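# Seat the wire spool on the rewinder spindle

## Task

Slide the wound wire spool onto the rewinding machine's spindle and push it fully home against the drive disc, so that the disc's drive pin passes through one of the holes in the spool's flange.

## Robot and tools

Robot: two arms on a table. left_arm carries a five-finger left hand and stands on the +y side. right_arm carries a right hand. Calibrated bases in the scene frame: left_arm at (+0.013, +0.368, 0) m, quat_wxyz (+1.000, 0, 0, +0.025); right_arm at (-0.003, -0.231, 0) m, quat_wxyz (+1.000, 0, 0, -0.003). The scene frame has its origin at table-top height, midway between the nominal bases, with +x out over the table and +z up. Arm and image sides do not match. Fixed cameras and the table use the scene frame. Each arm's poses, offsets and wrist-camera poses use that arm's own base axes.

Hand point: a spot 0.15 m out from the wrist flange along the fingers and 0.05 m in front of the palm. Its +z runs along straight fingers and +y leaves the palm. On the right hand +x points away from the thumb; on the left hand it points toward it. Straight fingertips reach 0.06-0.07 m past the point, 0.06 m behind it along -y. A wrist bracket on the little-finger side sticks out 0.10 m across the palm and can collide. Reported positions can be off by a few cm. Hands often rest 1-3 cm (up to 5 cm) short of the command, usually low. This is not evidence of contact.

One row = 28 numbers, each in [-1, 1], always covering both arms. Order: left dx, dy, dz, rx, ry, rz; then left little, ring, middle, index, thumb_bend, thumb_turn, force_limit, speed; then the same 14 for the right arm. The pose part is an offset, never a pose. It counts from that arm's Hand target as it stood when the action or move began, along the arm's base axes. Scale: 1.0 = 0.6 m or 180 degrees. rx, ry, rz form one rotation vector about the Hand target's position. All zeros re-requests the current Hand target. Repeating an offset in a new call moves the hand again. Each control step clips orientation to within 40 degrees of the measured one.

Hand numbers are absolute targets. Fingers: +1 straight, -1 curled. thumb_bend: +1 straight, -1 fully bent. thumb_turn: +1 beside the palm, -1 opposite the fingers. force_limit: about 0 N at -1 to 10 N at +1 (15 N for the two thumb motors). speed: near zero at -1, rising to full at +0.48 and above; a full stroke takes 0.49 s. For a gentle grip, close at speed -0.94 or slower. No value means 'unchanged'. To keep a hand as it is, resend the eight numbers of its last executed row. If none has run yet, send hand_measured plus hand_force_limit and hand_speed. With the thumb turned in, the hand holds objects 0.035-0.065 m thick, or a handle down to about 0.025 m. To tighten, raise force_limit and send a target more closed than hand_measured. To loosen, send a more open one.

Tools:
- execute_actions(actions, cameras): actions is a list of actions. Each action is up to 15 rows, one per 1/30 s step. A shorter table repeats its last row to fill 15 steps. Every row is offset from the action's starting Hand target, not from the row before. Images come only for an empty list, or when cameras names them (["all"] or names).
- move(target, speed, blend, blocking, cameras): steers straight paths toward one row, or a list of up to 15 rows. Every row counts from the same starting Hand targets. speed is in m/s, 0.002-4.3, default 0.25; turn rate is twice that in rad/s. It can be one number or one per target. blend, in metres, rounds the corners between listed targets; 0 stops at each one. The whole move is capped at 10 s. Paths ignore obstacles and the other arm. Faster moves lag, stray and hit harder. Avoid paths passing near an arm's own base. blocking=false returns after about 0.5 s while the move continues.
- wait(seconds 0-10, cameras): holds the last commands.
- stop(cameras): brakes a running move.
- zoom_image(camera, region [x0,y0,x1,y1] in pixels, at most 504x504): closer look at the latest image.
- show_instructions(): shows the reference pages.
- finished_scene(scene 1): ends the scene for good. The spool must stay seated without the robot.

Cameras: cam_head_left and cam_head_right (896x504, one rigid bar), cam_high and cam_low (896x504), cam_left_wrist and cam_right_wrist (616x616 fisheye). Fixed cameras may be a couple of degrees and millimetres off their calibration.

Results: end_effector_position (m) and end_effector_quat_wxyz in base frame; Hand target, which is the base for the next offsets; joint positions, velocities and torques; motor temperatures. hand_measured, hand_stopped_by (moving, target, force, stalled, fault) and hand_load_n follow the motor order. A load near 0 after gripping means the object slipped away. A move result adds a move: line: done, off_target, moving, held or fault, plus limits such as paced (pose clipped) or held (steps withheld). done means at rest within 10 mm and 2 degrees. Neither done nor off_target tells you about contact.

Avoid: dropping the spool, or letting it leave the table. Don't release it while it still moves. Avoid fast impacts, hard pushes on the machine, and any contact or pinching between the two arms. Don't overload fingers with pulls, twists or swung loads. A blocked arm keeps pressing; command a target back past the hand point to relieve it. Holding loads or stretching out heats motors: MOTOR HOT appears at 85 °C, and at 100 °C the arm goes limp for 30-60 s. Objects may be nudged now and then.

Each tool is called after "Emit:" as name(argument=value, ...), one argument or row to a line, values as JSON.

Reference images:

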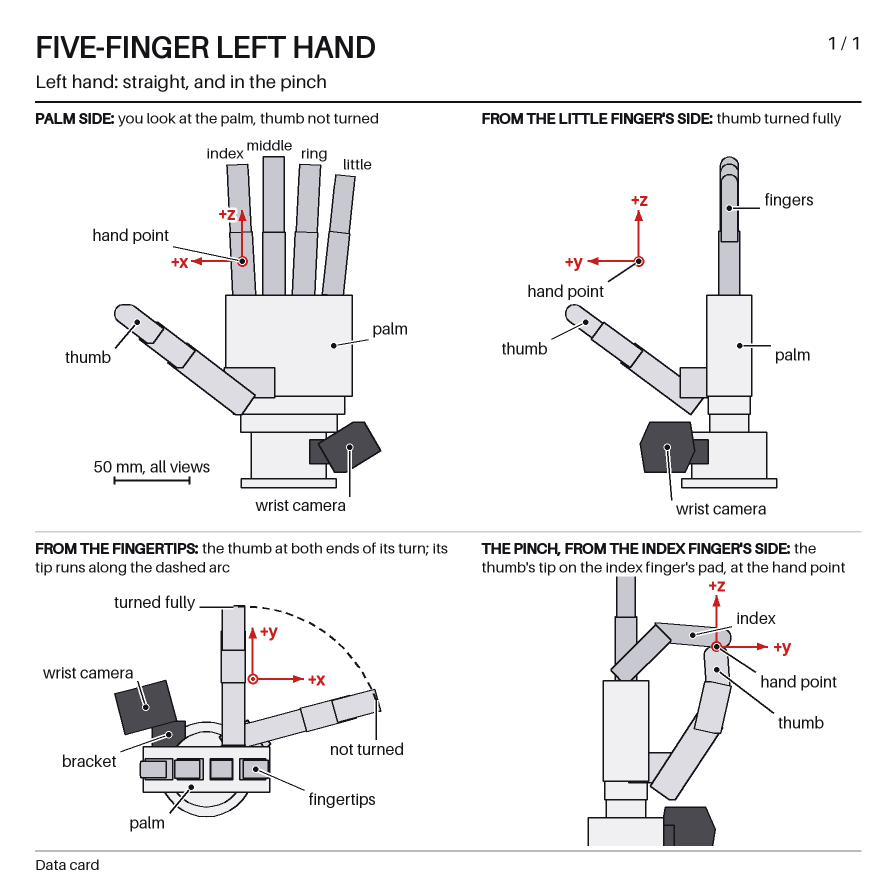

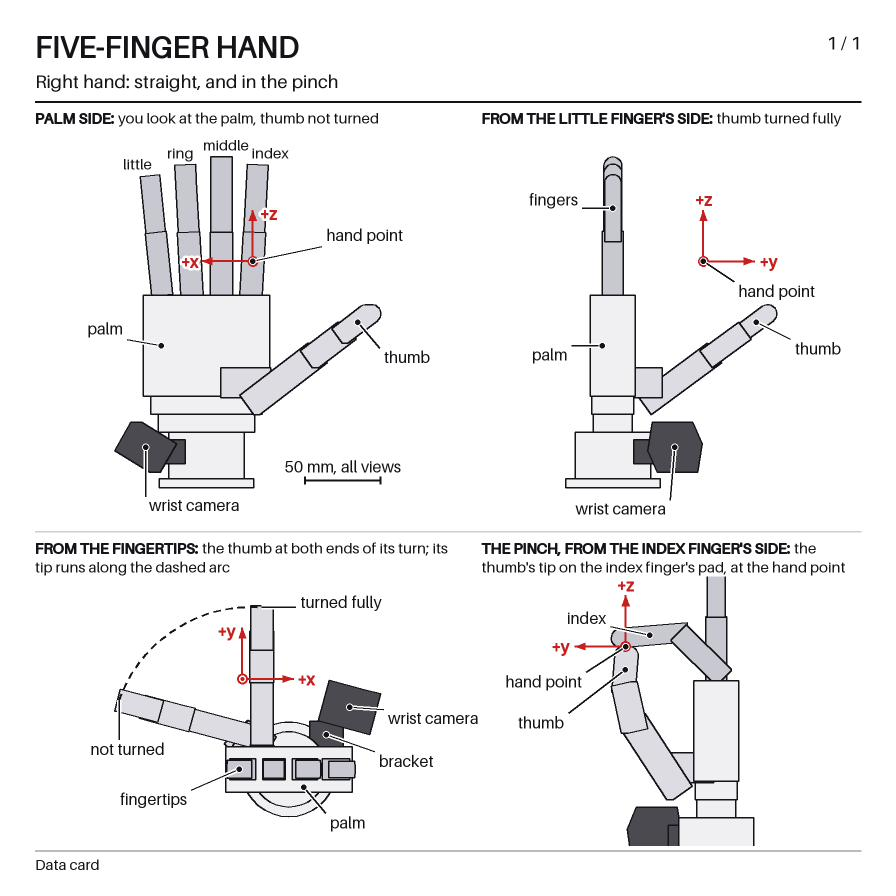

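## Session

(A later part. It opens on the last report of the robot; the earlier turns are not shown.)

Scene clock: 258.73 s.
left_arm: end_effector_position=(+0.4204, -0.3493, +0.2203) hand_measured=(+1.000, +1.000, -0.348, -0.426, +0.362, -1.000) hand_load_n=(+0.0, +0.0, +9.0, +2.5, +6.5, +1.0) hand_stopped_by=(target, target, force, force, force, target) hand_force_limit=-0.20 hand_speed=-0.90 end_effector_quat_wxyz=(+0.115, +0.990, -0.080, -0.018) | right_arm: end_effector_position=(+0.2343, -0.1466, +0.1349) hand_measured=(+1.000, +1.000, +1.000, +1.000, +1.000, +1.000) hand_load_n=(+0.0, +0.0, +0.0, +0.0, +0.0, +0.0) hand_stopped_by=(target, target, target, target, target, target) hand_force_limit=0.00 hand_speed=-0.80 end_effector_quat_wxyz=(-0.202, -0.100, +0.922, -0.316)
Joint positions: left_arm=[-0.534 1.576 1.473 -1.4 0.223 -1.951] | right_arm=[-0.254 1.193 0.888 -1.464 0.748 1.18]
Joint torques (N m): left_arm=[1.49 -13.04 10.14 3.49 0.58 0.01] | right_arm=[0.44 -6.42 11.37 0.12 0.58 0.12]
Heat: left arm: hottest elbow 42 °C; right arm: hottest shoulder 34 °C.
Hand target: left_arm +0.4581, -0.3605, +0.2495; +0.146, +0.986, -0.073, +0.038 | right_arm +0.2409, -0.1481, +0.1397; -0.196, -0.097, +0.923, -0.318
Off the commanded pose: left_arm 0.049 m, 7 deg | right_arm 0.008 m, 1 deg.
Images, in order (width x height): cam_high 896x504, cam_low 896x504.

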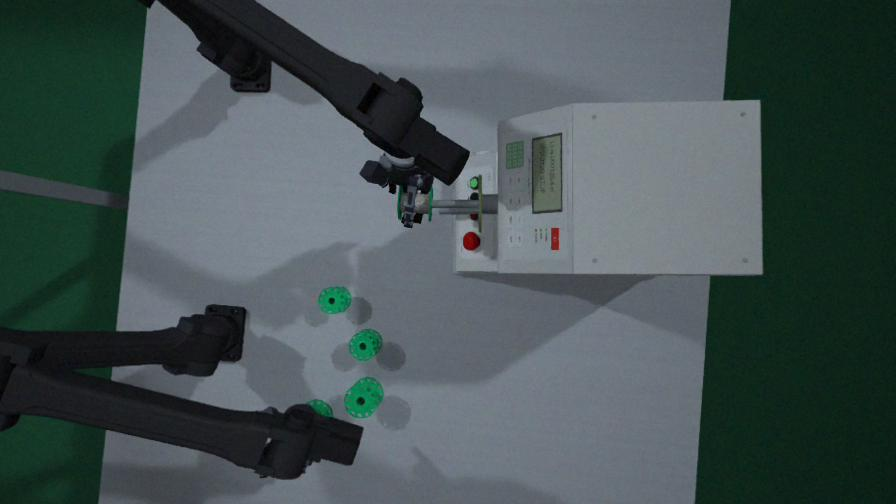

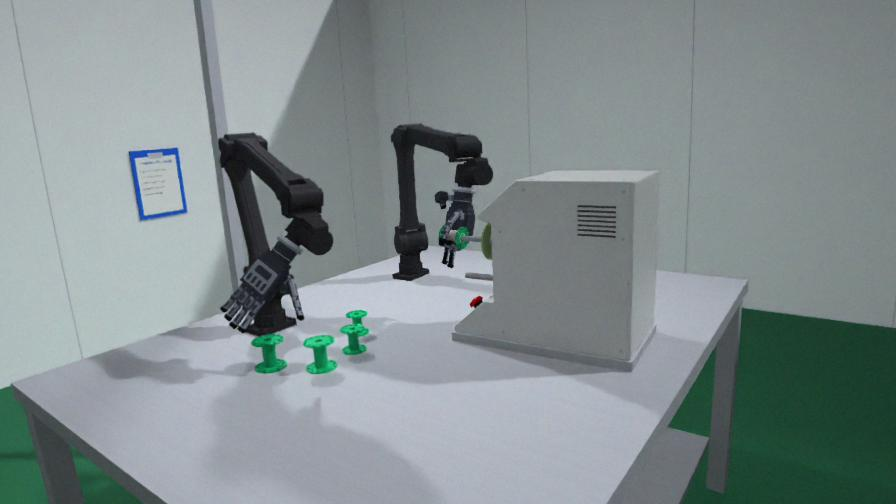

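Emit:
move(
  target=[-0.043, 0.0105, -0.012, 0.012, 0, 0, 1,1,-0.4,-0.6,0.1,-1,-0.2,-0.9, 0,0,0,0,0,0,1,1,1,1,1,1,0,-0.8],
  speed=0.05,
  cameras=["cam_high","cam_low","cam_head_right"],
)

Emit:
zoom_image(
  camera="cam_high",
  region=[380, 175, 440, 225],
)

Emit:
zoom_image(
  camera="cam_low",
  region=[430, 210, 502, 270],
)

Scene clock: 261.50 s.
left_arm: end_effector_position=(+0.4207, -0.3485, +0.2181) hand_measured=(+1.000, +1.000, -0.348, -0.426, +0.362, -1.000) hand_load_n=(+0.0, +0.0, +9.0, +3.0, +6.5, +0.5) hand_stopped_by=(target, target, force, force, force, target) hand_force_limit=-0.20 hand_speed=-0.90 end_effector_quat_wxyz=(+0.112, +0.990, -0.082, -0.001) | right_arm: end_effector_position=(+0.2343, -0.1466, +0.1349) hand_measured=(+1.000, +1.000, +1.000, +1.000, +1.000, +1.000) hand_load_n=(+0.0, +0.0, +0.0, +0.0, +0.0, +0.0) hand_stopped_by=(target, target, target, target, target, target) hand_force_limit=0.00 hand_speed=-0.80 end_effector_quat_wxyz=(-0.202, -0.100, +0.922, -0.316)
Joint positions: left_arm=[-0.54 1.557 1.444 -1.36 0.202 -1.956] | right_arm=[-0.254 1.193 0.888 -1.464 0.748 1.18]
Joint torques (N m): left_arm=[-0.21 -15.03 7.66 2.28 0.03 -0.14] | right_arm=[0.5 -6.36 11.36 0.1 0.59 0.12]
Heat: left arm: hottest elbow 41 °C; right arm: hottest shoulder 34 °C.
Hand target: left_arm +0.4324, -0.3541, +0.2424; +0.128, +0.988, -0.074, +0.037 | right_arm +0.2409, -0.1481, +0.1397; -0.196, -0.097, +0.923, -0.318
Off the commanded pose: left_arm 0.027 m, 5 deg | right_arm 0.008 m, 1 deg.
move: off_target (left_arm)
Images, in order (width x height): cam_head_right 896x504, cam_high 896x504, cam_low 896x504.

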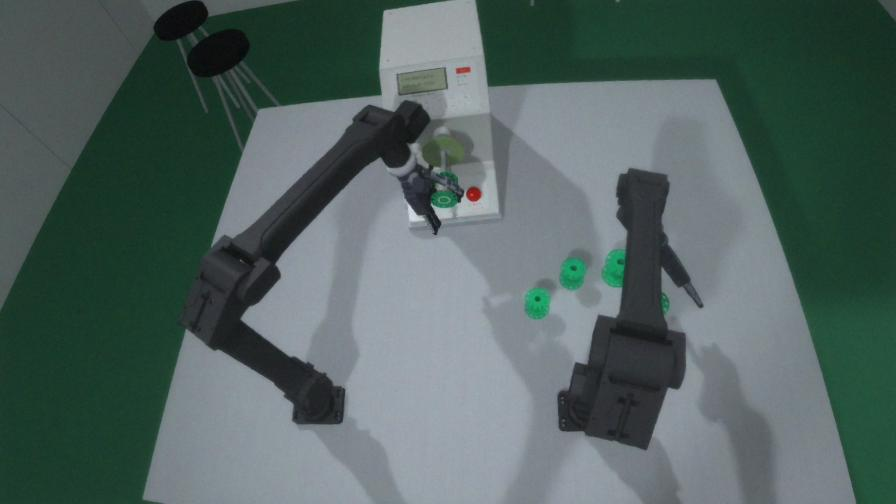

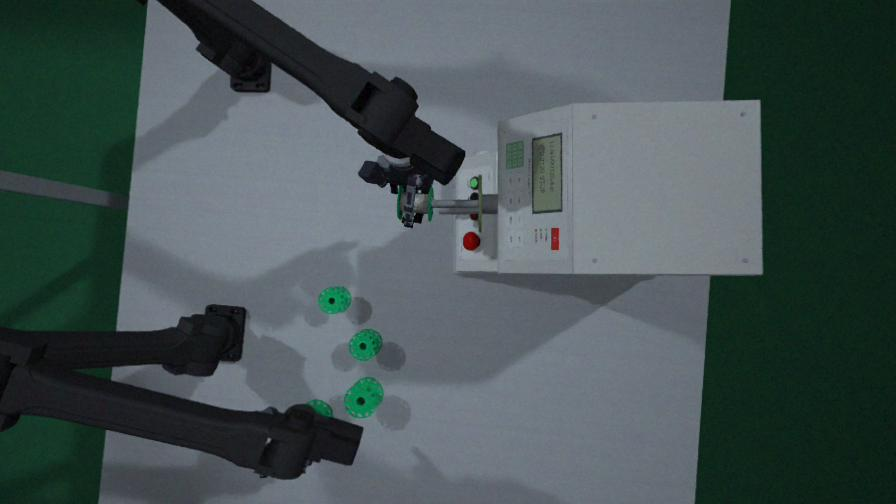

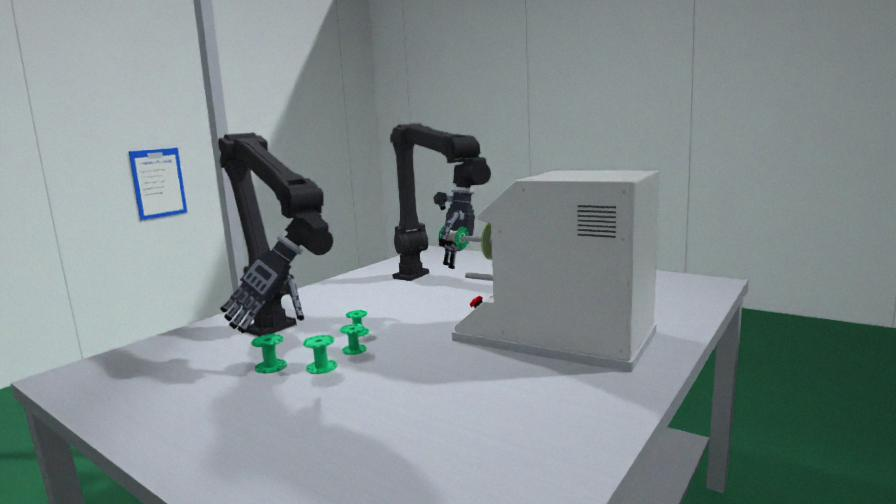

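Scaled by 8.400 from the camera's 896x504 image, which has a finer 1280x720 frame.

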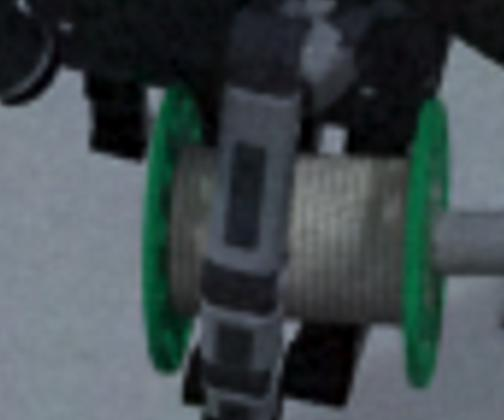

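Scaled by 7.000 from the camera's 896x504 image, which has a finer 1280x720 frame.

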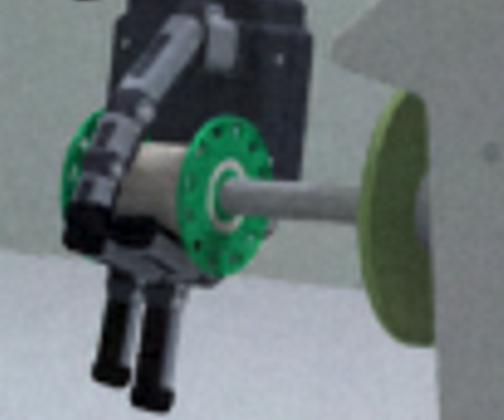

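Emit:
wait(
  seconds=0,
  cameras=["cam_left_wrist"],
)

Emit:
zoom_image(
  camera="cam_left_wrist",
  region=[270, 215, 370, 290],
)

Scene clock: 264.77 s.
left_arm: end_effector_position=(+0.4207, -0.3485, +0.2181) hand_measured=(+1.000, +1.000, -0.348, -0.426, +0.362, -1.000) hand_load_n=(+0.0, +0.0, +9.0, +3.0, +6.5, +1.0) hand_stopped_by=(target, target, force, force, force, target) hand_force_limit=-0.20 hand_speed=-0.90 end_effector_quat_wxyz=(+0.112, +0.990, -0.082, -0.001) | right_arm: end_effector_position=(+0.2343, -0.1466, +0.1349) hand_measured=(+1.000, +1.000, +1.000, +1.000, +1.000, +1.000) hand_load_n=(+0.0, +0.0, +0.0, +0.0, +0.0, -0.5) hand_stopped_by=(target, target, target, target, target, target) hand_force_limit=0.00 hand_speed=-0.80 end_effector_quat_wxyz=(-0.202, -0.100, +0.922, -0.316)
Joint positions: left_arm=[-0.54 1.557 1.444 -1.36 0.202 -1.956] | right_arm=[-0.254 1.193 0.888 -1.464 0.748 1.18]
Joint torques (N m): left_arm=[-0.38 -14.68 7.75 2.17 0.06 -0.12] | right_arm=[0.5 -6.36 11.36 0.13 0.59 0.12]
Heat: left arm: hottest elbow 41 °C; right arm: hottest shoulder 34 °C.
Hand target: left_arm +0.4325, -0.3541, +0.2424; +0.128, +0.988, -0.074, +0.037 | right_arm +0.2409, -0.1481, +0.1397; -0.196, -0.097, +0.923, -0.318
Off the commanded pose: left_arm 0.027 m, 5 deg | right_arm 0.008 m, 1 deg.
camera_calibration:
cam_left_wrist: T_world_to_cam=[[0.371361, 0.900478, -0.22634, 0.205457], [0.792564, -0.180447, 0.582479, -0.528046], [0.483667, -0.395699, -0.780697, -0.0558916], [0, 0, 0, 1]] pos_world=[0.369244, -0.30241, 0.310444]
Images, in order (width x height): cam_left_wrist 616x616.

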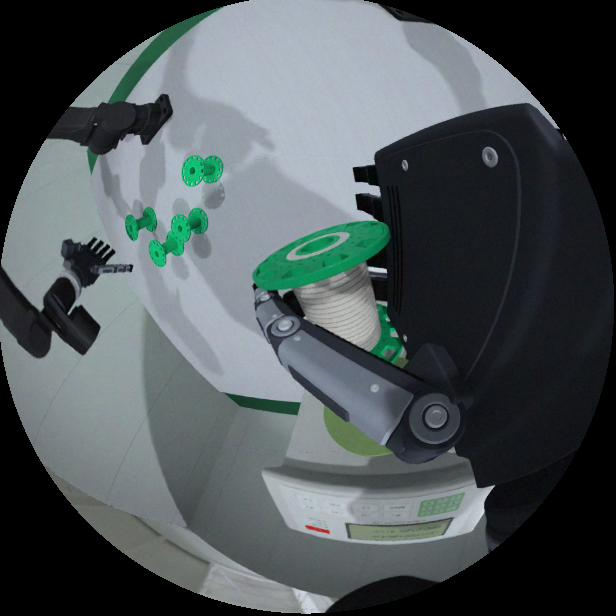

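Scaled by 5.040 from the camera's 616x616 image, which has a finer 880x880 frame.

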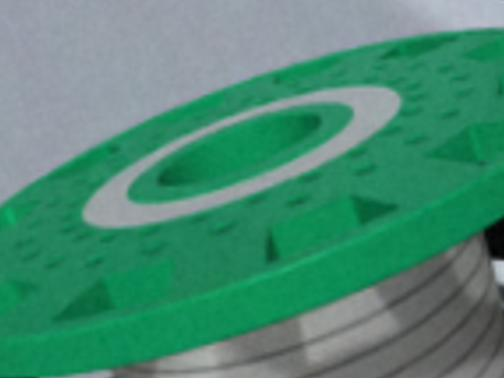

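Emit:
wait(
  seconds=0,
  cameras=["cam_low","cam_high"],
)

Emit:
zoom_image(
  camera="cam_low",
  region=[454, 226, 474, 252],
)

Emit:
zoom_image(
  camera="cam_high",
  region=[420, 184, 450, 224],
)

Scene clock: 267.73 s.
left_arm: end_effector_position=(+0.4207, -0.3485, +0.2181) hand_measured=(+1.000, +1.000, -0.348, -0.426, +0.362, -1.000) hand_load_n=(-0.5, +0.0, +9.0, +3.0, +6.5, +1.0) hand_stopped_by=(target, target, force, force, force, target) hand_force_limit=-0.20 hand_speed=-0.90 end_effector_quat_wxyz=(+0.112, +0.990, -0.082, -0.001) | right_arm: end_effector_position=(+0.2343, -0.1466, +0.1349) hand_measured=(+1.000, +1.000, +1.000, +1.000, +1.000, +1.000) hand_load_n=(+0.0, +0.0, +0.0, +0.0, +0.0, +0.0) hand_stopped_by=(target, target, target, target, target, target) hand_force_limit=0.00 hand_speed=-0.80 end_effector_quat_wxyz=(-0.202, -0.100, +0.922, -0.316)
Joint positions: left_arm=[-0.54 1.557 1.444 -1.36 0.202 -1.956] | right_arm=[-0.254 1.193 0.888 -1.464 0.748 1.18]
Joint torques (N m): left_arm=[-0.32 -14.86 7.71 2.22 0.04 -0.13] | right_arm=[0.44 -6.42 11.37 0.13 0.58 0.12]
Heat: left arm: hottest elbow 41 °C; right arm: hottest shoulder 34 °C.
Hand target: left_arm +0.4325, -0.3541, +0.2424; +0.128, +0.988, -0.074, +0.037 | right_arm +0.2409, -0.1481, +0.1397; -0.196, -0.097, +0.923, -0.318
Off the commanded pose: left_arm 0.027 m, 5 deg | right_arm 0.008 m, 1 deg.
Images, in order (width x height): cam_high 896x504, cam_low 896x504.

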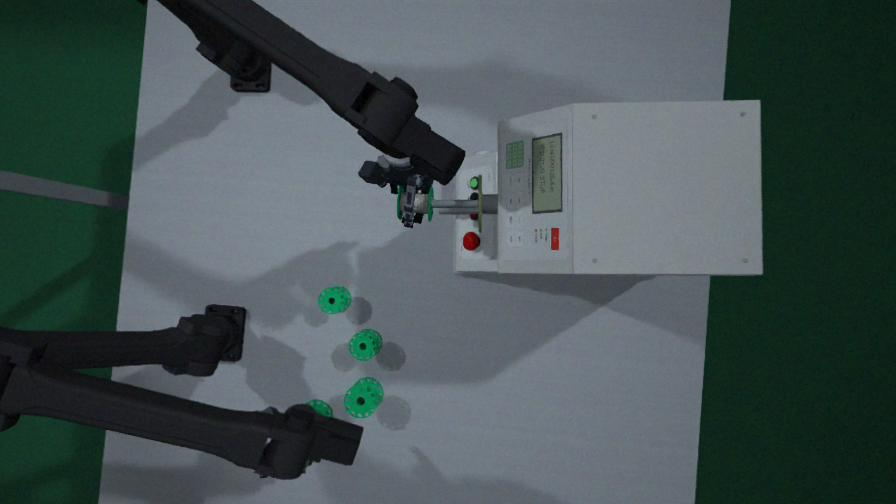

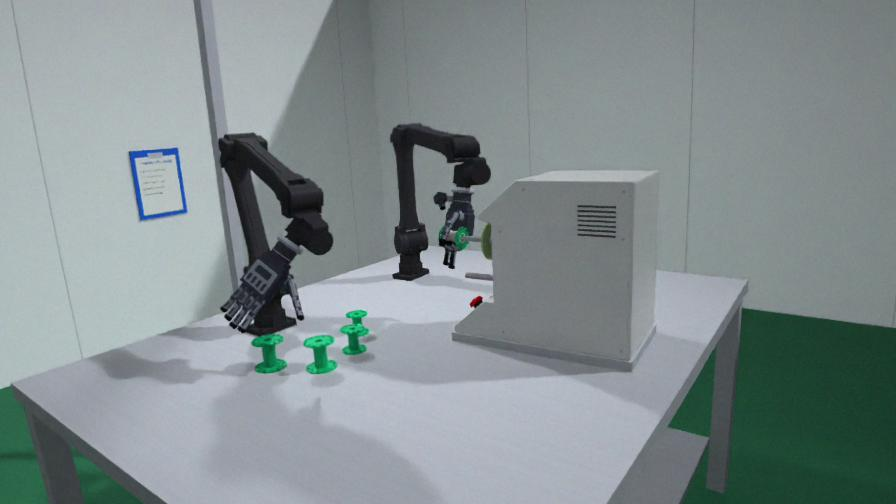

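Scaled by 19.385 from the camera's 896x504 image, which has a finer 1280x720 frame.

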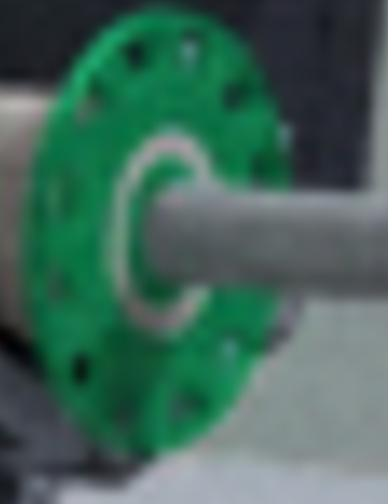

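Scaled by 12.600 from the camera's 896x504 image, which has a finer 1280x720 frame.

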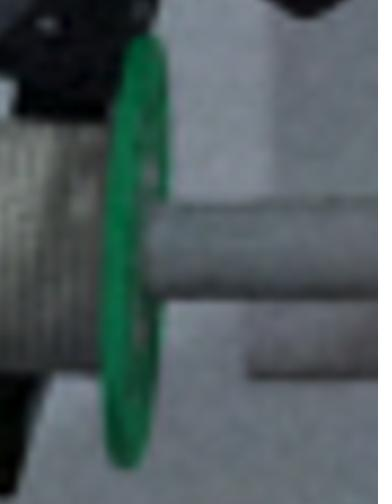

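Emit:
zoom_image(
  camera="cam_low",
  region=[436, 220, 472, 254],
)

Scaled by 14.000 from the camera's 896x504 image, which has a finer 1280x720 frame.

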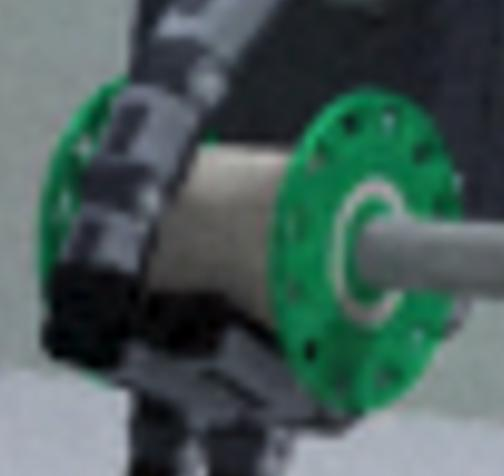

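Emit:
move(
  target=[-0.005, 0.000, 0.000, 0.0, -0.014, 0.018, 1,1,-0.4,-0.6,0.1,-1,-0.2,-0.9, 0,0,0,0,0,0,1,1,1,1,1,1,0,-0.8],
  speed=0.05,
  cameras=["cam_high","cam_low"],
)

Emit:
zoom_image(
  camera="cam_high",
  region=[396, 184, 444, 224],
)

Emit:
zoom_image(
  camera="cam_low",
  region=[436, 220, 472, 254],
)

Scene clock: 274.03 s.
left_arm: end_effector_position=(+0.4279, -0.3492, +0.2171) hand_measured=(+1.000, +1.000, -0.348, -0.426, +0.362, -1.000) hand_load_n=(+0.0, +0.0, +9.0, +2.5, +6.5, +1.0) hand_stopped_by=(target, target, force, force, force, target) hand_force_limit=-0.20 hand_speed=-0.90 end_effector_quat_wxyz=(+0.110, +0.992, -0.051, +0.035) | right_arm: end_effector_position=(+0.2343, -0.1466, +0.1349) hand_measured=(+1.000, +1.000, +1.000, +1.000, +1.000, +1.000) hand_load_n=(+0.0, +0.0, +0.0, +0.0, +0.0, +0.0) hand_stopped_by=(target, target, target, target, target, target) hand_force_limit=0.00 hand_speed=-0.80 end_effector_quat_wxyz=(-0.202, -0.100, +0.922, -0.316)
Joint positions: left_arm=[-0.557 1.523 1.396 -1.276 0.158 -2.037] | right_arm=[-0.254 1.193 0.888 -1.464 0.748 1.18]
Joint torques (N m): left_arm=[-0.62 -15.15 7.32 1.62 0.15 -0.12] | right_arm=[0.44 -6.36 11.36 0.14 0.59 0.12]
Heat: left arm: hottest elbow 41 °C; right arm: hottest shoulder 34 °C.
Hand target: left_arm +0.4294, -0.3542, +0.2423; +0.125, +0.989, -0.049, +0.062 | right_arm +0.2409, -0.1481, +0.1397; -0.196, -0.097, +0.923, -0.318
Off the commanded pose: left_arm 0.026 m, 4 deg | right_arm 0.008 m, 1 deg.
move: off_target (left_arm)
Images, in order (width x height): cam_high 896x504, cam_low 896x504.

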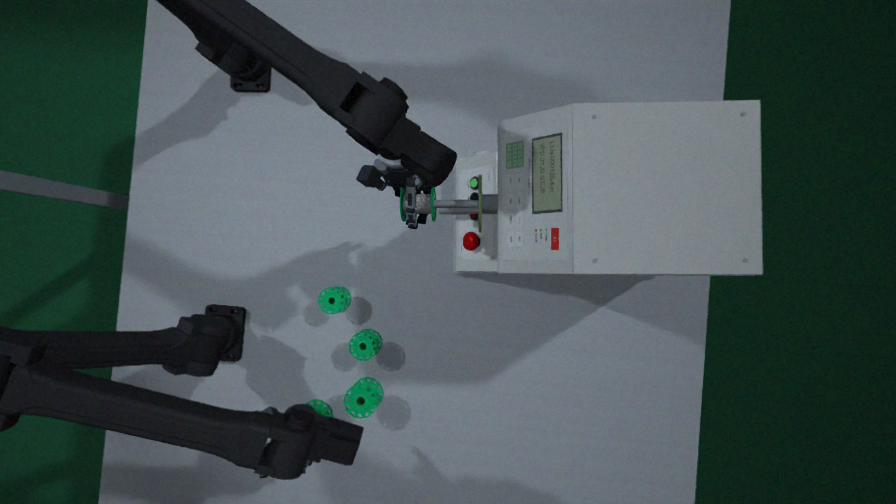

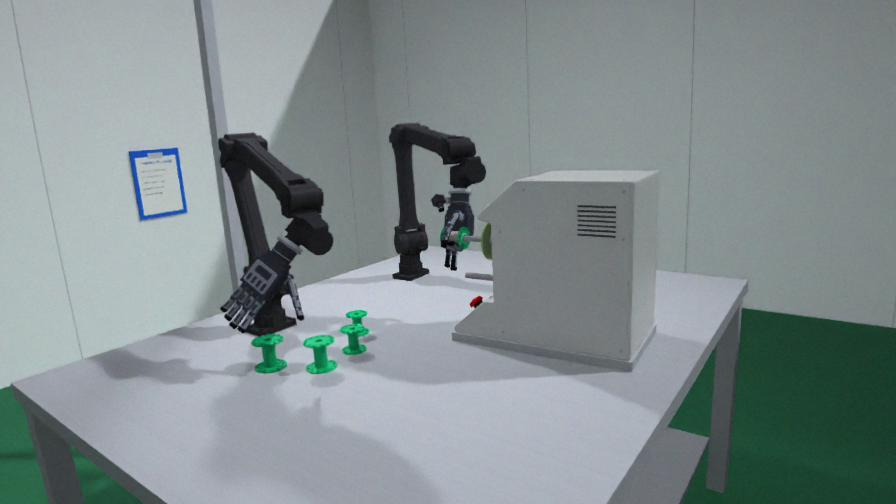

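Scaled by 10.500 from the camera's 896x504 image, which has a finer 1280x720 frame.

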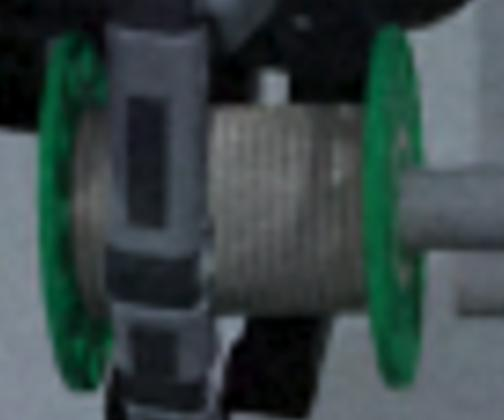

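Scaled by 14.000 from the camera's 896x504 image, which has a finer 1280x720 frame.

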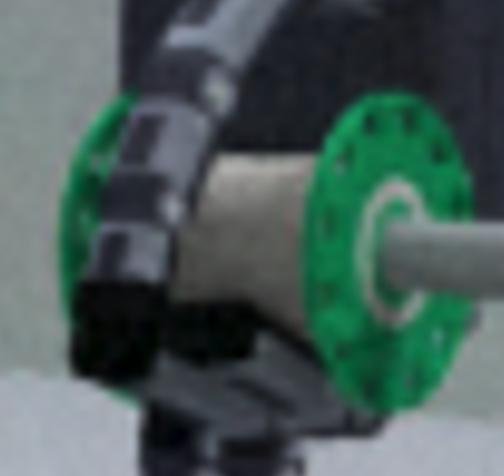

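Emit:
move(
  target=[0.0, 0.000, 0.000, 0.0, 0.016, -0.002, 1,1,-0.4,-0.6,0.1,-1,-0.2,-0.9, 0,0,0,0,0,0,1,1,1,1,1,1,0,-0.8],
  speed=0.05,
  cameras=["cam_high","cam_low"],
)

Emit:
zoom_image(
  camera="cam_high",
  region=[396, 184, 444, 224],
)

Emit:
zoom_image(
  camera="cam_low",
  region=[436, 220, 472, 254],
)

Scene clock: 276.50 s.
left_arm: end_effector_position=(+0.4207, -0.3493, +0.2164) hand_measured=(+1.000, +1.000, -0.348, -0.426, +0.362, -1.000) hand_load_n=(+0.0, +0.0, +9.0, +2.0, +6.5, +1.0) hand_stopped_by=(target, target, force, force, force, target) hand_force_limit=-0.20 hand_speed=-0.90 end_effector_quat_wxyz=(+0.113, +0.992, -0.051, +0.019) | right_arm: end_effector_position=(+0.2343, -0.1466, +0.1349) hand_measured=(+1.000, +1.000, +1.000, +1.000, +1.000, +1.000) hand_load_n=(+0.0, +0.0, +0.0, +0.0, +0.0, +0.0) hand_stopped_by=(target, target, target, target, target, target) hand_force_limit=0.00 hand_speed=-0.80 end_effector_quat_wxyz=(-0.202, -0.100, +0.922, -0.316)
Joint positions: left_arm=[-0.557 1.523 1.396 -1.299 0.179 -2.038] | right_arm=[-0.254 1.193 0.888 -1.464 0.748 1.18]
Joint torques (N m): left_arm=[-0.03 -13.39 9.84 0.42 0.45 0.03] | right_arm=[0.44 -6.36 11.37 0.12 0.58 0.12]
Heat: left arm: hottest elbow 40 °C; right arm: hottest shoulder 34 °C.
Hand target: left_arm +0.4294, -0.3542, +0.2423; +0.126, +0.990, -0.049, +0.037 | right_arm +0.2409, -0.1481, +0.1397; -0.196, -0.097, +0.923, -0.318
Off the commanded pose: left_arm 0.028 m, 3 deg | right_arm 0.008 m, 1 deg.
move: off_target (left_arm)
Images, in order (width x height): cam_high 896x504, cam_low 896x504.

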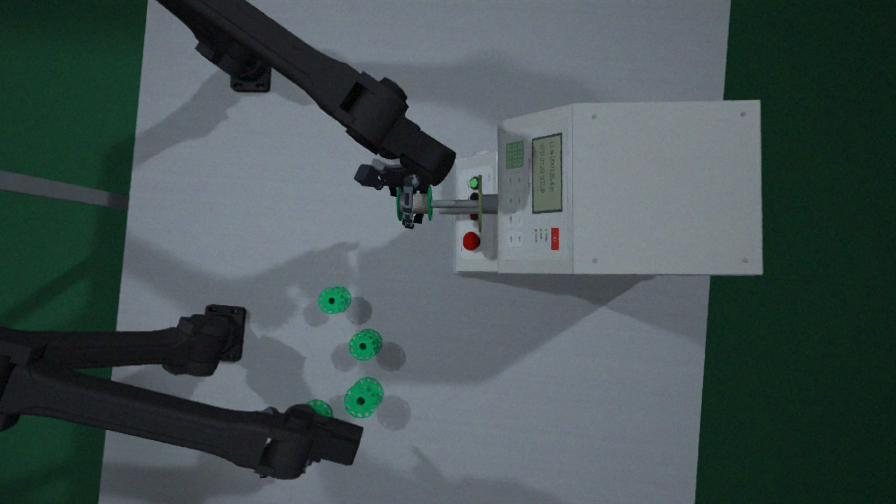

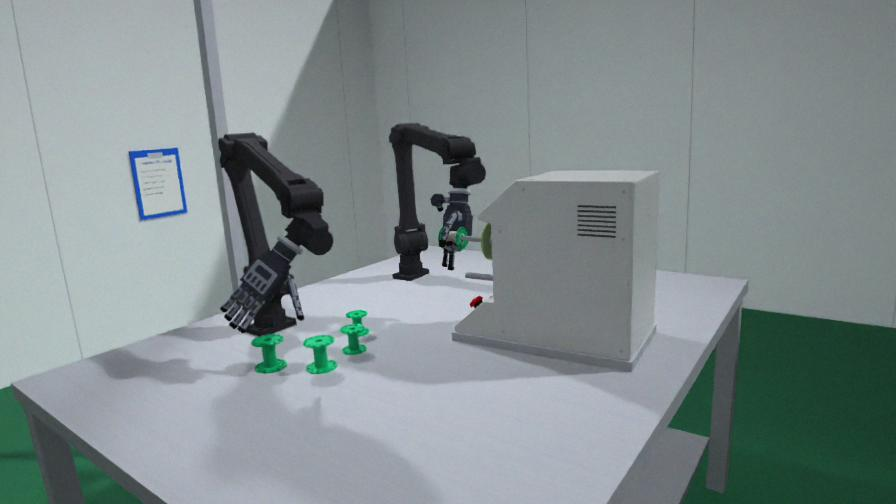

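Scaled by 10.500 from the camera's 896x504 image, which has a finer 1280x720 frame.

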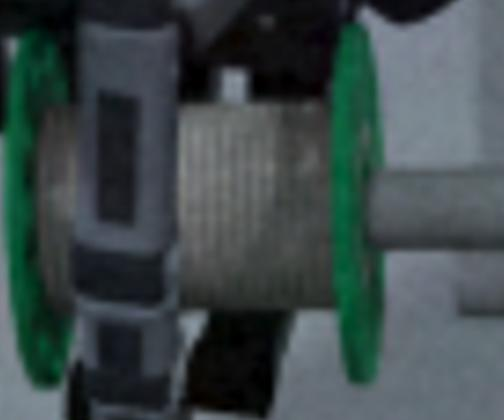

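Scaled by 14.000 from the camera's 896x504 image, which has a finer 1280x720 frame.

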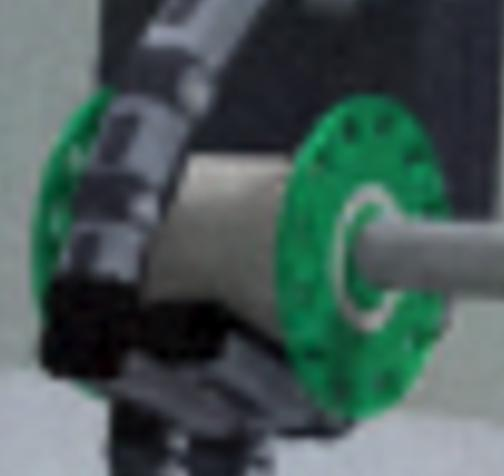

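Emit:
move(
  target=[
    [0.0155, 0.006, 0.003, 0.0, 0.0, -0.003, 1,1,-0.4,-0.6,0.1,-1,-0.2,-0.9, 0,0,0,0,0,0,1,1,1,1,1,1,0,-0.8],
    [0.032, 0.0065, 0.003, 0.0, 0.0, -0.003, 1,1,-0.4,-0.6,0.1,-1,-0.2,-0.9, 0,0,0,0,0,0,1,1,1,1,1,1,0,-0.8],
  ],
  speed=0.03,
  blend=0.003,
  cameras=["cam_high","cam_low"],
)

Emit:
zoom_image(
  camera="cam_high",
  region=[396, 184, 444, 224],
)

Emit:
zoom_image(
  camera="cam_low",
  region=[436, 220, 472, 254],
)

Scene clock: 278.93 s.
left_arm: end_effector_position=(+0.4297, -0.3482, +0.2165) hand_measured=(+1.000, +1.000, -0.348, -0.426, +0.362, -1.000) hand_load_n=(+0.0, +0.0, +9.0, +2.0, +6.5, +0.5) hand_stopped_by=(target, target, force, force, force, target) hand_force_limit=-0.20 hand_speed=-0.90 end_effector_quat_wxyz=(+0.114, +0.992, -0.053, +0.013) | right_arm: end_effector_position=(+0.2343, -0.1466, +0.1349) hand_measured=(+1.000, +1.000, +1.000, +1.000, +1.000, +1.000) hand_load_n=(+0.0, +0.0, +0.0, +0.0, +0.0, +0.0) hand_stopped_by=(target, target, target, target, target, target) hand_force_limit=0.00 hand_speed=-0.80 end_effector_quat_wxyz=(-0.202, -0.100, +0.922, -0.316)
Joint positions: left_arm=[-0.541 1.549 1.427 -1.317 0.188 -2.017] | right_arm=[-0.254 1.193 0.888 -1.464 0.748 1.18]
Joint torques (N m): left_arm=[1.14 -12.34 11.02 0.39 0.34 0.18] | right_arm=[0.5 -6.18 11.34 0.13 0.57 0.12]
Heat: left arm: hottest elbow 40 °C; right arm: hottest shoulder 34 °C.
Hand target: left_arm +0.4486, -0.3502, +0.2441; +0.126, +0.990, -0.054, +0.036 | right_arm +0.2409, -0.1481, +0.1397; -0.196, -0.097, +0.923, -0.318
Off the commanded pose: left_arm 0.034 m, 3 deg | right_arm 0.008 m, 1 deg.
move: off_target (left_arm)
Images, in order (width x height): cam_high 896x504, cam_low 896x504.

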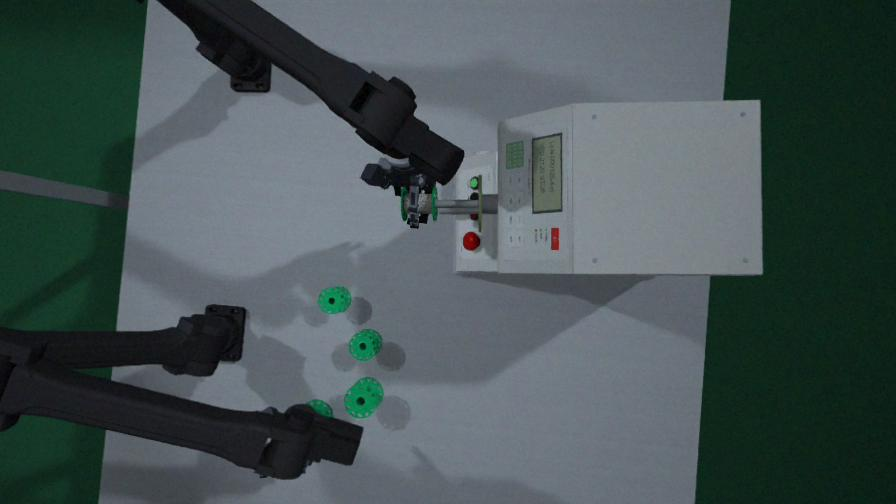

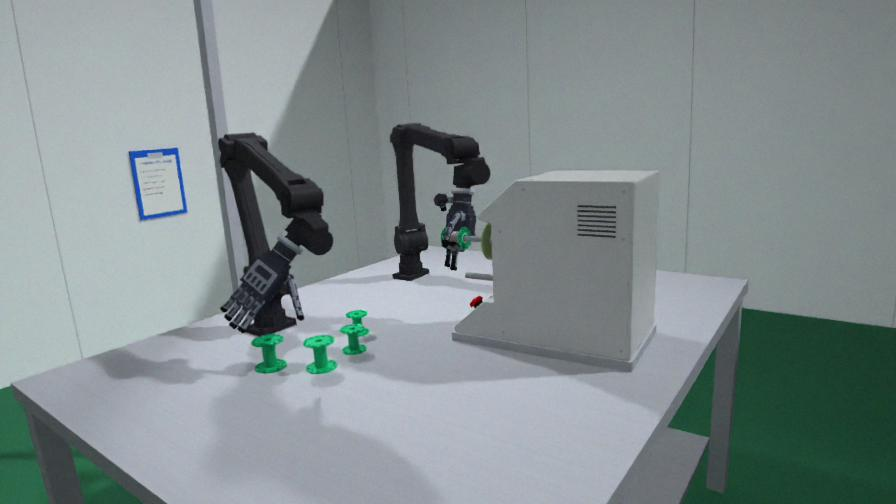

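Scaled by 10.500 from the camera's 896x504 image, which has a finer 1280x720 frame.

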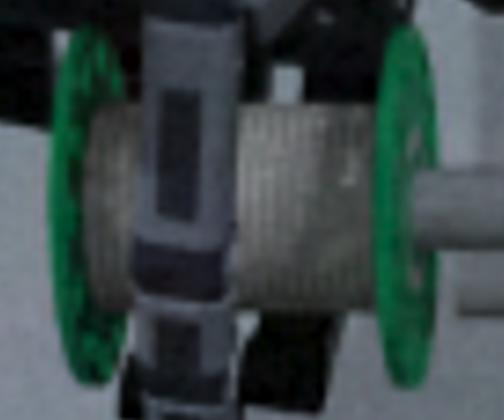

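Scaled by 14.000 from the camera's 896x504 image, which has a finer 1280x720 frame.

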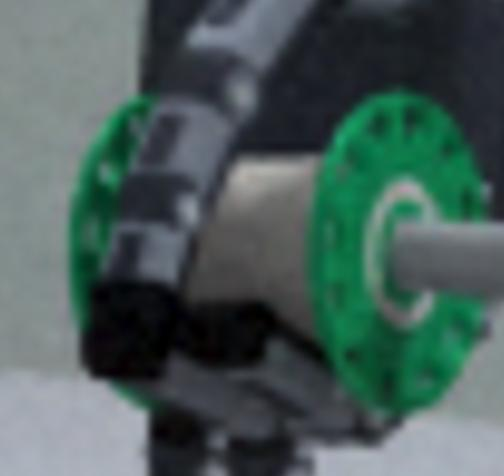

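Emit:
move(
  target=[0.022, 0.0005, 0.001, 0.0, 0.0, 0.0, 1,1,-0.4,-0.6,0.1,-1,-0.2,-0.9, 0,0,0,0,0,0,1,1,1,1,1,1,0,-0.8],
  speed=0.03,
  cameras=["cam_high","cam_low"],
)

Emit:
zoom_image(
  camera="cam_high",
  region=[404, 184, 452, 224],
)

Emit:
zoom_image(
  camera="cam_low",
  region=[440, 220, 476, 254],
)

Scene clock: 281.13 s.
left_arm: end_effector_position=(+0.4431, -0.3484, +0.2178) hand_measured=(+1.000, +1.000, -0.348, -0.426, +0.362, -1.000) hand_load_n=(+0.0, +0.0, +9.0, +2.0, +6.5, +1.0) hand_stopped_by=(target, target, force, force, force, target) hand_force_limit=-0.20 hand_speed=-0.90 end_effector_quat_wxyz=(+0.114, +0.992, -0.053, +0.014) | right_arm: end_effector_position=(+0.2343, -0.1466, +0.1349) hand_measured=(+1.000, +1.000, +1.000, +1.000, +1.000, +1.000) hand_load_n=(+0.0, +0.0, +0.0, +0.0, +0.0, +0.0) hand_stopped_by=(target, target, target, target, target, target) hand_force_limit=0.00 hand_speed=-0.80 end_effector_quat_wxyz=(-0.202, -0.100, +0.922, -0.316)
Joint positions: left_arm=[-0.527 1.578 1.464 -1.326 0.19 -2.004] | right_arm=[-0.254 1.193 0.888 -1.464 0.748 1.18]
Joint torques (N m): left_arm=[1.08 -12.92 10.92 0.31 0.37 0.21] | right_arm=[0.38 -6.3 11.36 0.13 0.59 0.12]
Heat: left arm: hottest elbow 41 °C; right arm: hottest shoulder 34 °C.
Hand target: left_arm +0.4618, -0.3500, +0.2448; +0.126, +0.990, -0.053, +0.036 | right_arm +0.2409, -0.1481, +0.1397; -0.196, -0.097, +0.923, -0.318
Off the commanded pose: left_arm 0.033 m, 3 deg | right_arm 0.008 m, 1 deg.
move: off_target (left_arm)
Images, in order (width x height): cam_high 896x504, cam_low 896x504.

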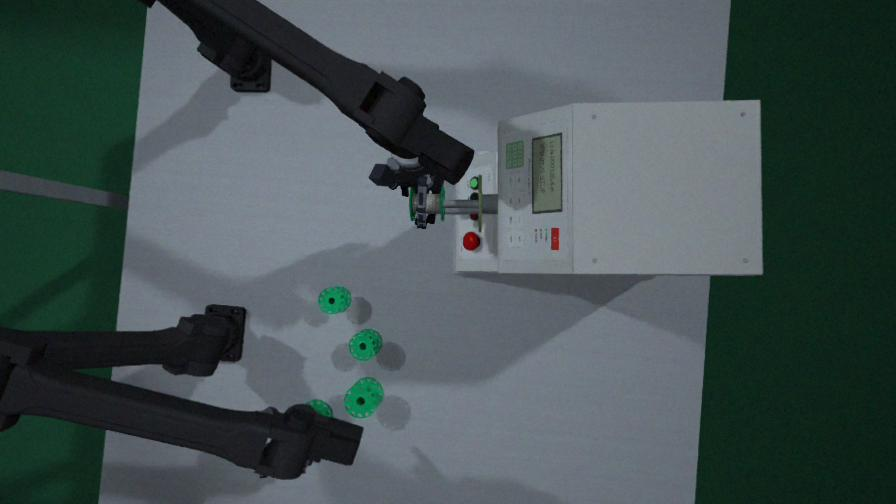

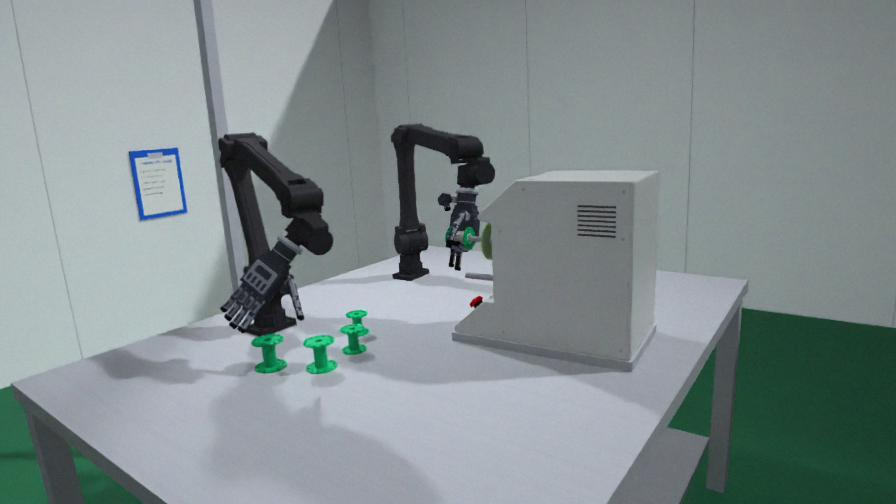

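Scaled by 10.500 from the camera's 896x504 image, which has a finer 1280x720 frame.

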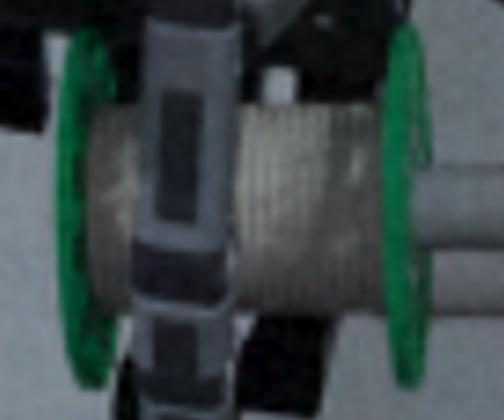

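Scaled by 14.000 from the camera's 896x504 image, which has a finer 1280x720 frame.

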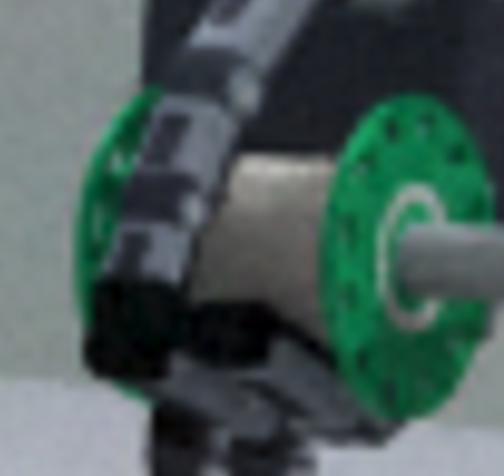

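Emit:
move(
  target=[0.022, 0.0005, -0.002, 0.0, 0.0, 0.0, 1,1,-0.4,-0.6,0.1,-1,-0.2,-0.9, 0,0,0,0,0,0,1,1,1,1,1,1,0,-0.8],
  speed=0.03,
  cameras=["cam_high","cam_low"],
)

Emit:
zoom_image(
  camera="cam_high",
  region=[410, 184, 458, 224],
)

Emit:
zoom_image(
  camera="cam_low",
  region=[444, 220, 480, 254],
)

Scene clock: 282.77 s.
left_arm: end_effector_position=(+0.4570, -0.3481, +0.2182) hand_measured=(+1.000, +1.000, -0.348, -0.426, +0.362, -1.000) hand_load_n=(+0.0, +0.0, +9.0, +2.0, +6.5, +1.0) hand_stopped_by=(target, target, force, force, force, target) hand_force_limit=-0.20 hand_speed=-0.90 end_effector_quat_wxyz=(+0.115, +0.992, -0.052, +0.016) | right_arm: end_effector_position=(+0.2343, -0.1466, +0.1349) hand_measured=(+1.000, +1.000, +1.000, +1.000, +1.000, +1.000) hand_load_n=(+0.0, +0.0, +0.0, +0.0, +0.0, +0.0) hand_stopped_by=(target, target, target, target, target, target) hand_force_limit=0.00 hand_speed=-0.80 end_effector_quat_wxyz=(-0.202, -0.100, +0.922, -0.316)
Joint positions: left_arm=[-0.513 1.607 1.499 -1.331 0.192 -1.991] | right_arm=[-0.254 1.193 0.888 -1.464 0.748 1.18]
Joint torques (N m): left_arm=[1.14 -13.45 10.93 0.36 0.4 0.19] | right_arm=[0.44 -6.42 11.37 0.1 0.59 0.11]
Heat: left arm: hottest elbow 40 °C; right arm: hottest shoulder 34 °C.
Hand target: left_arm +0.4750, -0.3497, +0.2436; +0.126, +0.990, -0.054, +0.036 | right_arm +0.2409, -0.1481, +0.1397; -0.196, -0.097, +0.923, -0.318
Off the commanded pose: left_arm 0.031 m, 3 deg | right_arm 0.008 m, 1 deg.
move: off_target (left_arm)
Images, in order (width x height): cam_high 896x504, cam_low 896x504.

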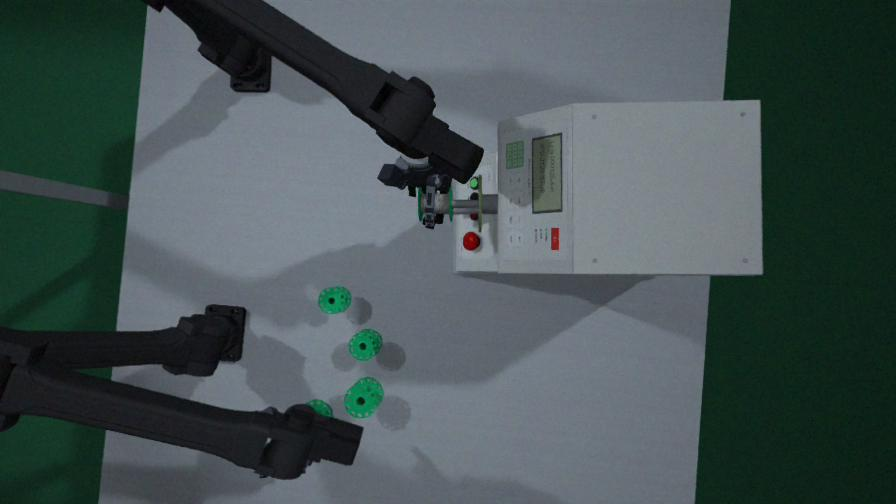

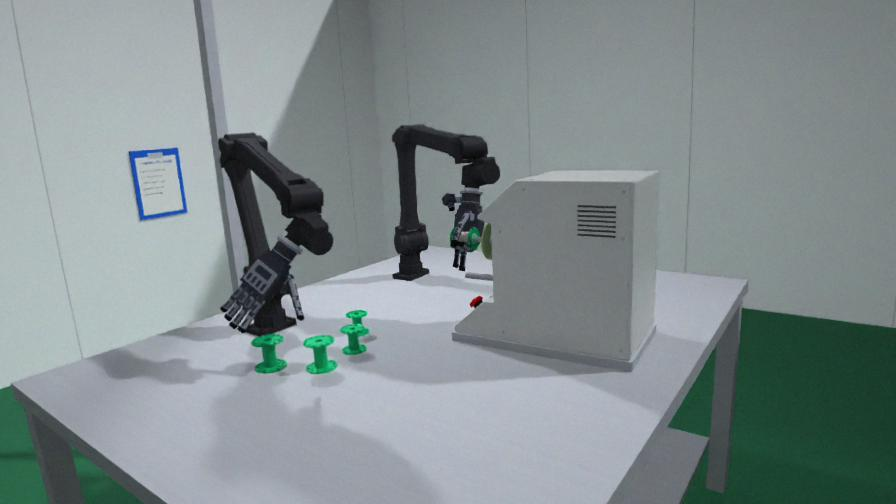

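Scaled by 10.500 from the camera's 896x504 image, which has a finer 1280x720 frame.

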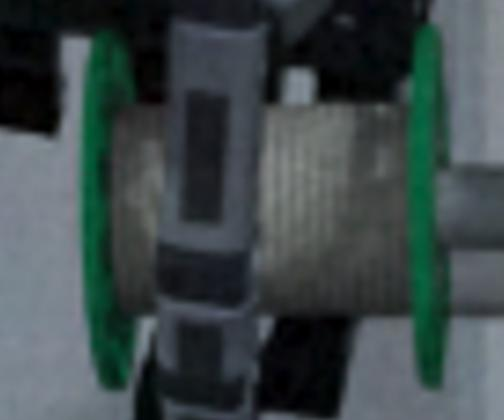

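Scaled by 14.000 from the camera's 896x504 image, which has a finer 1280x720 frame.

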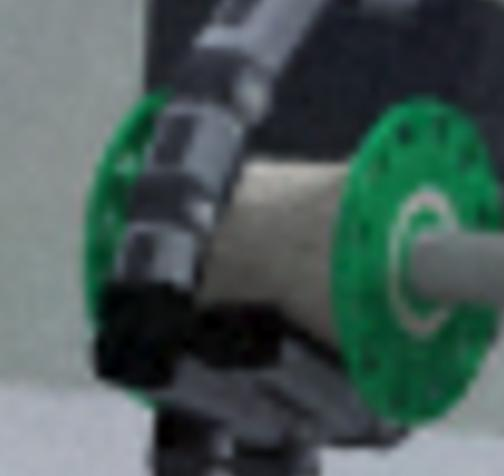

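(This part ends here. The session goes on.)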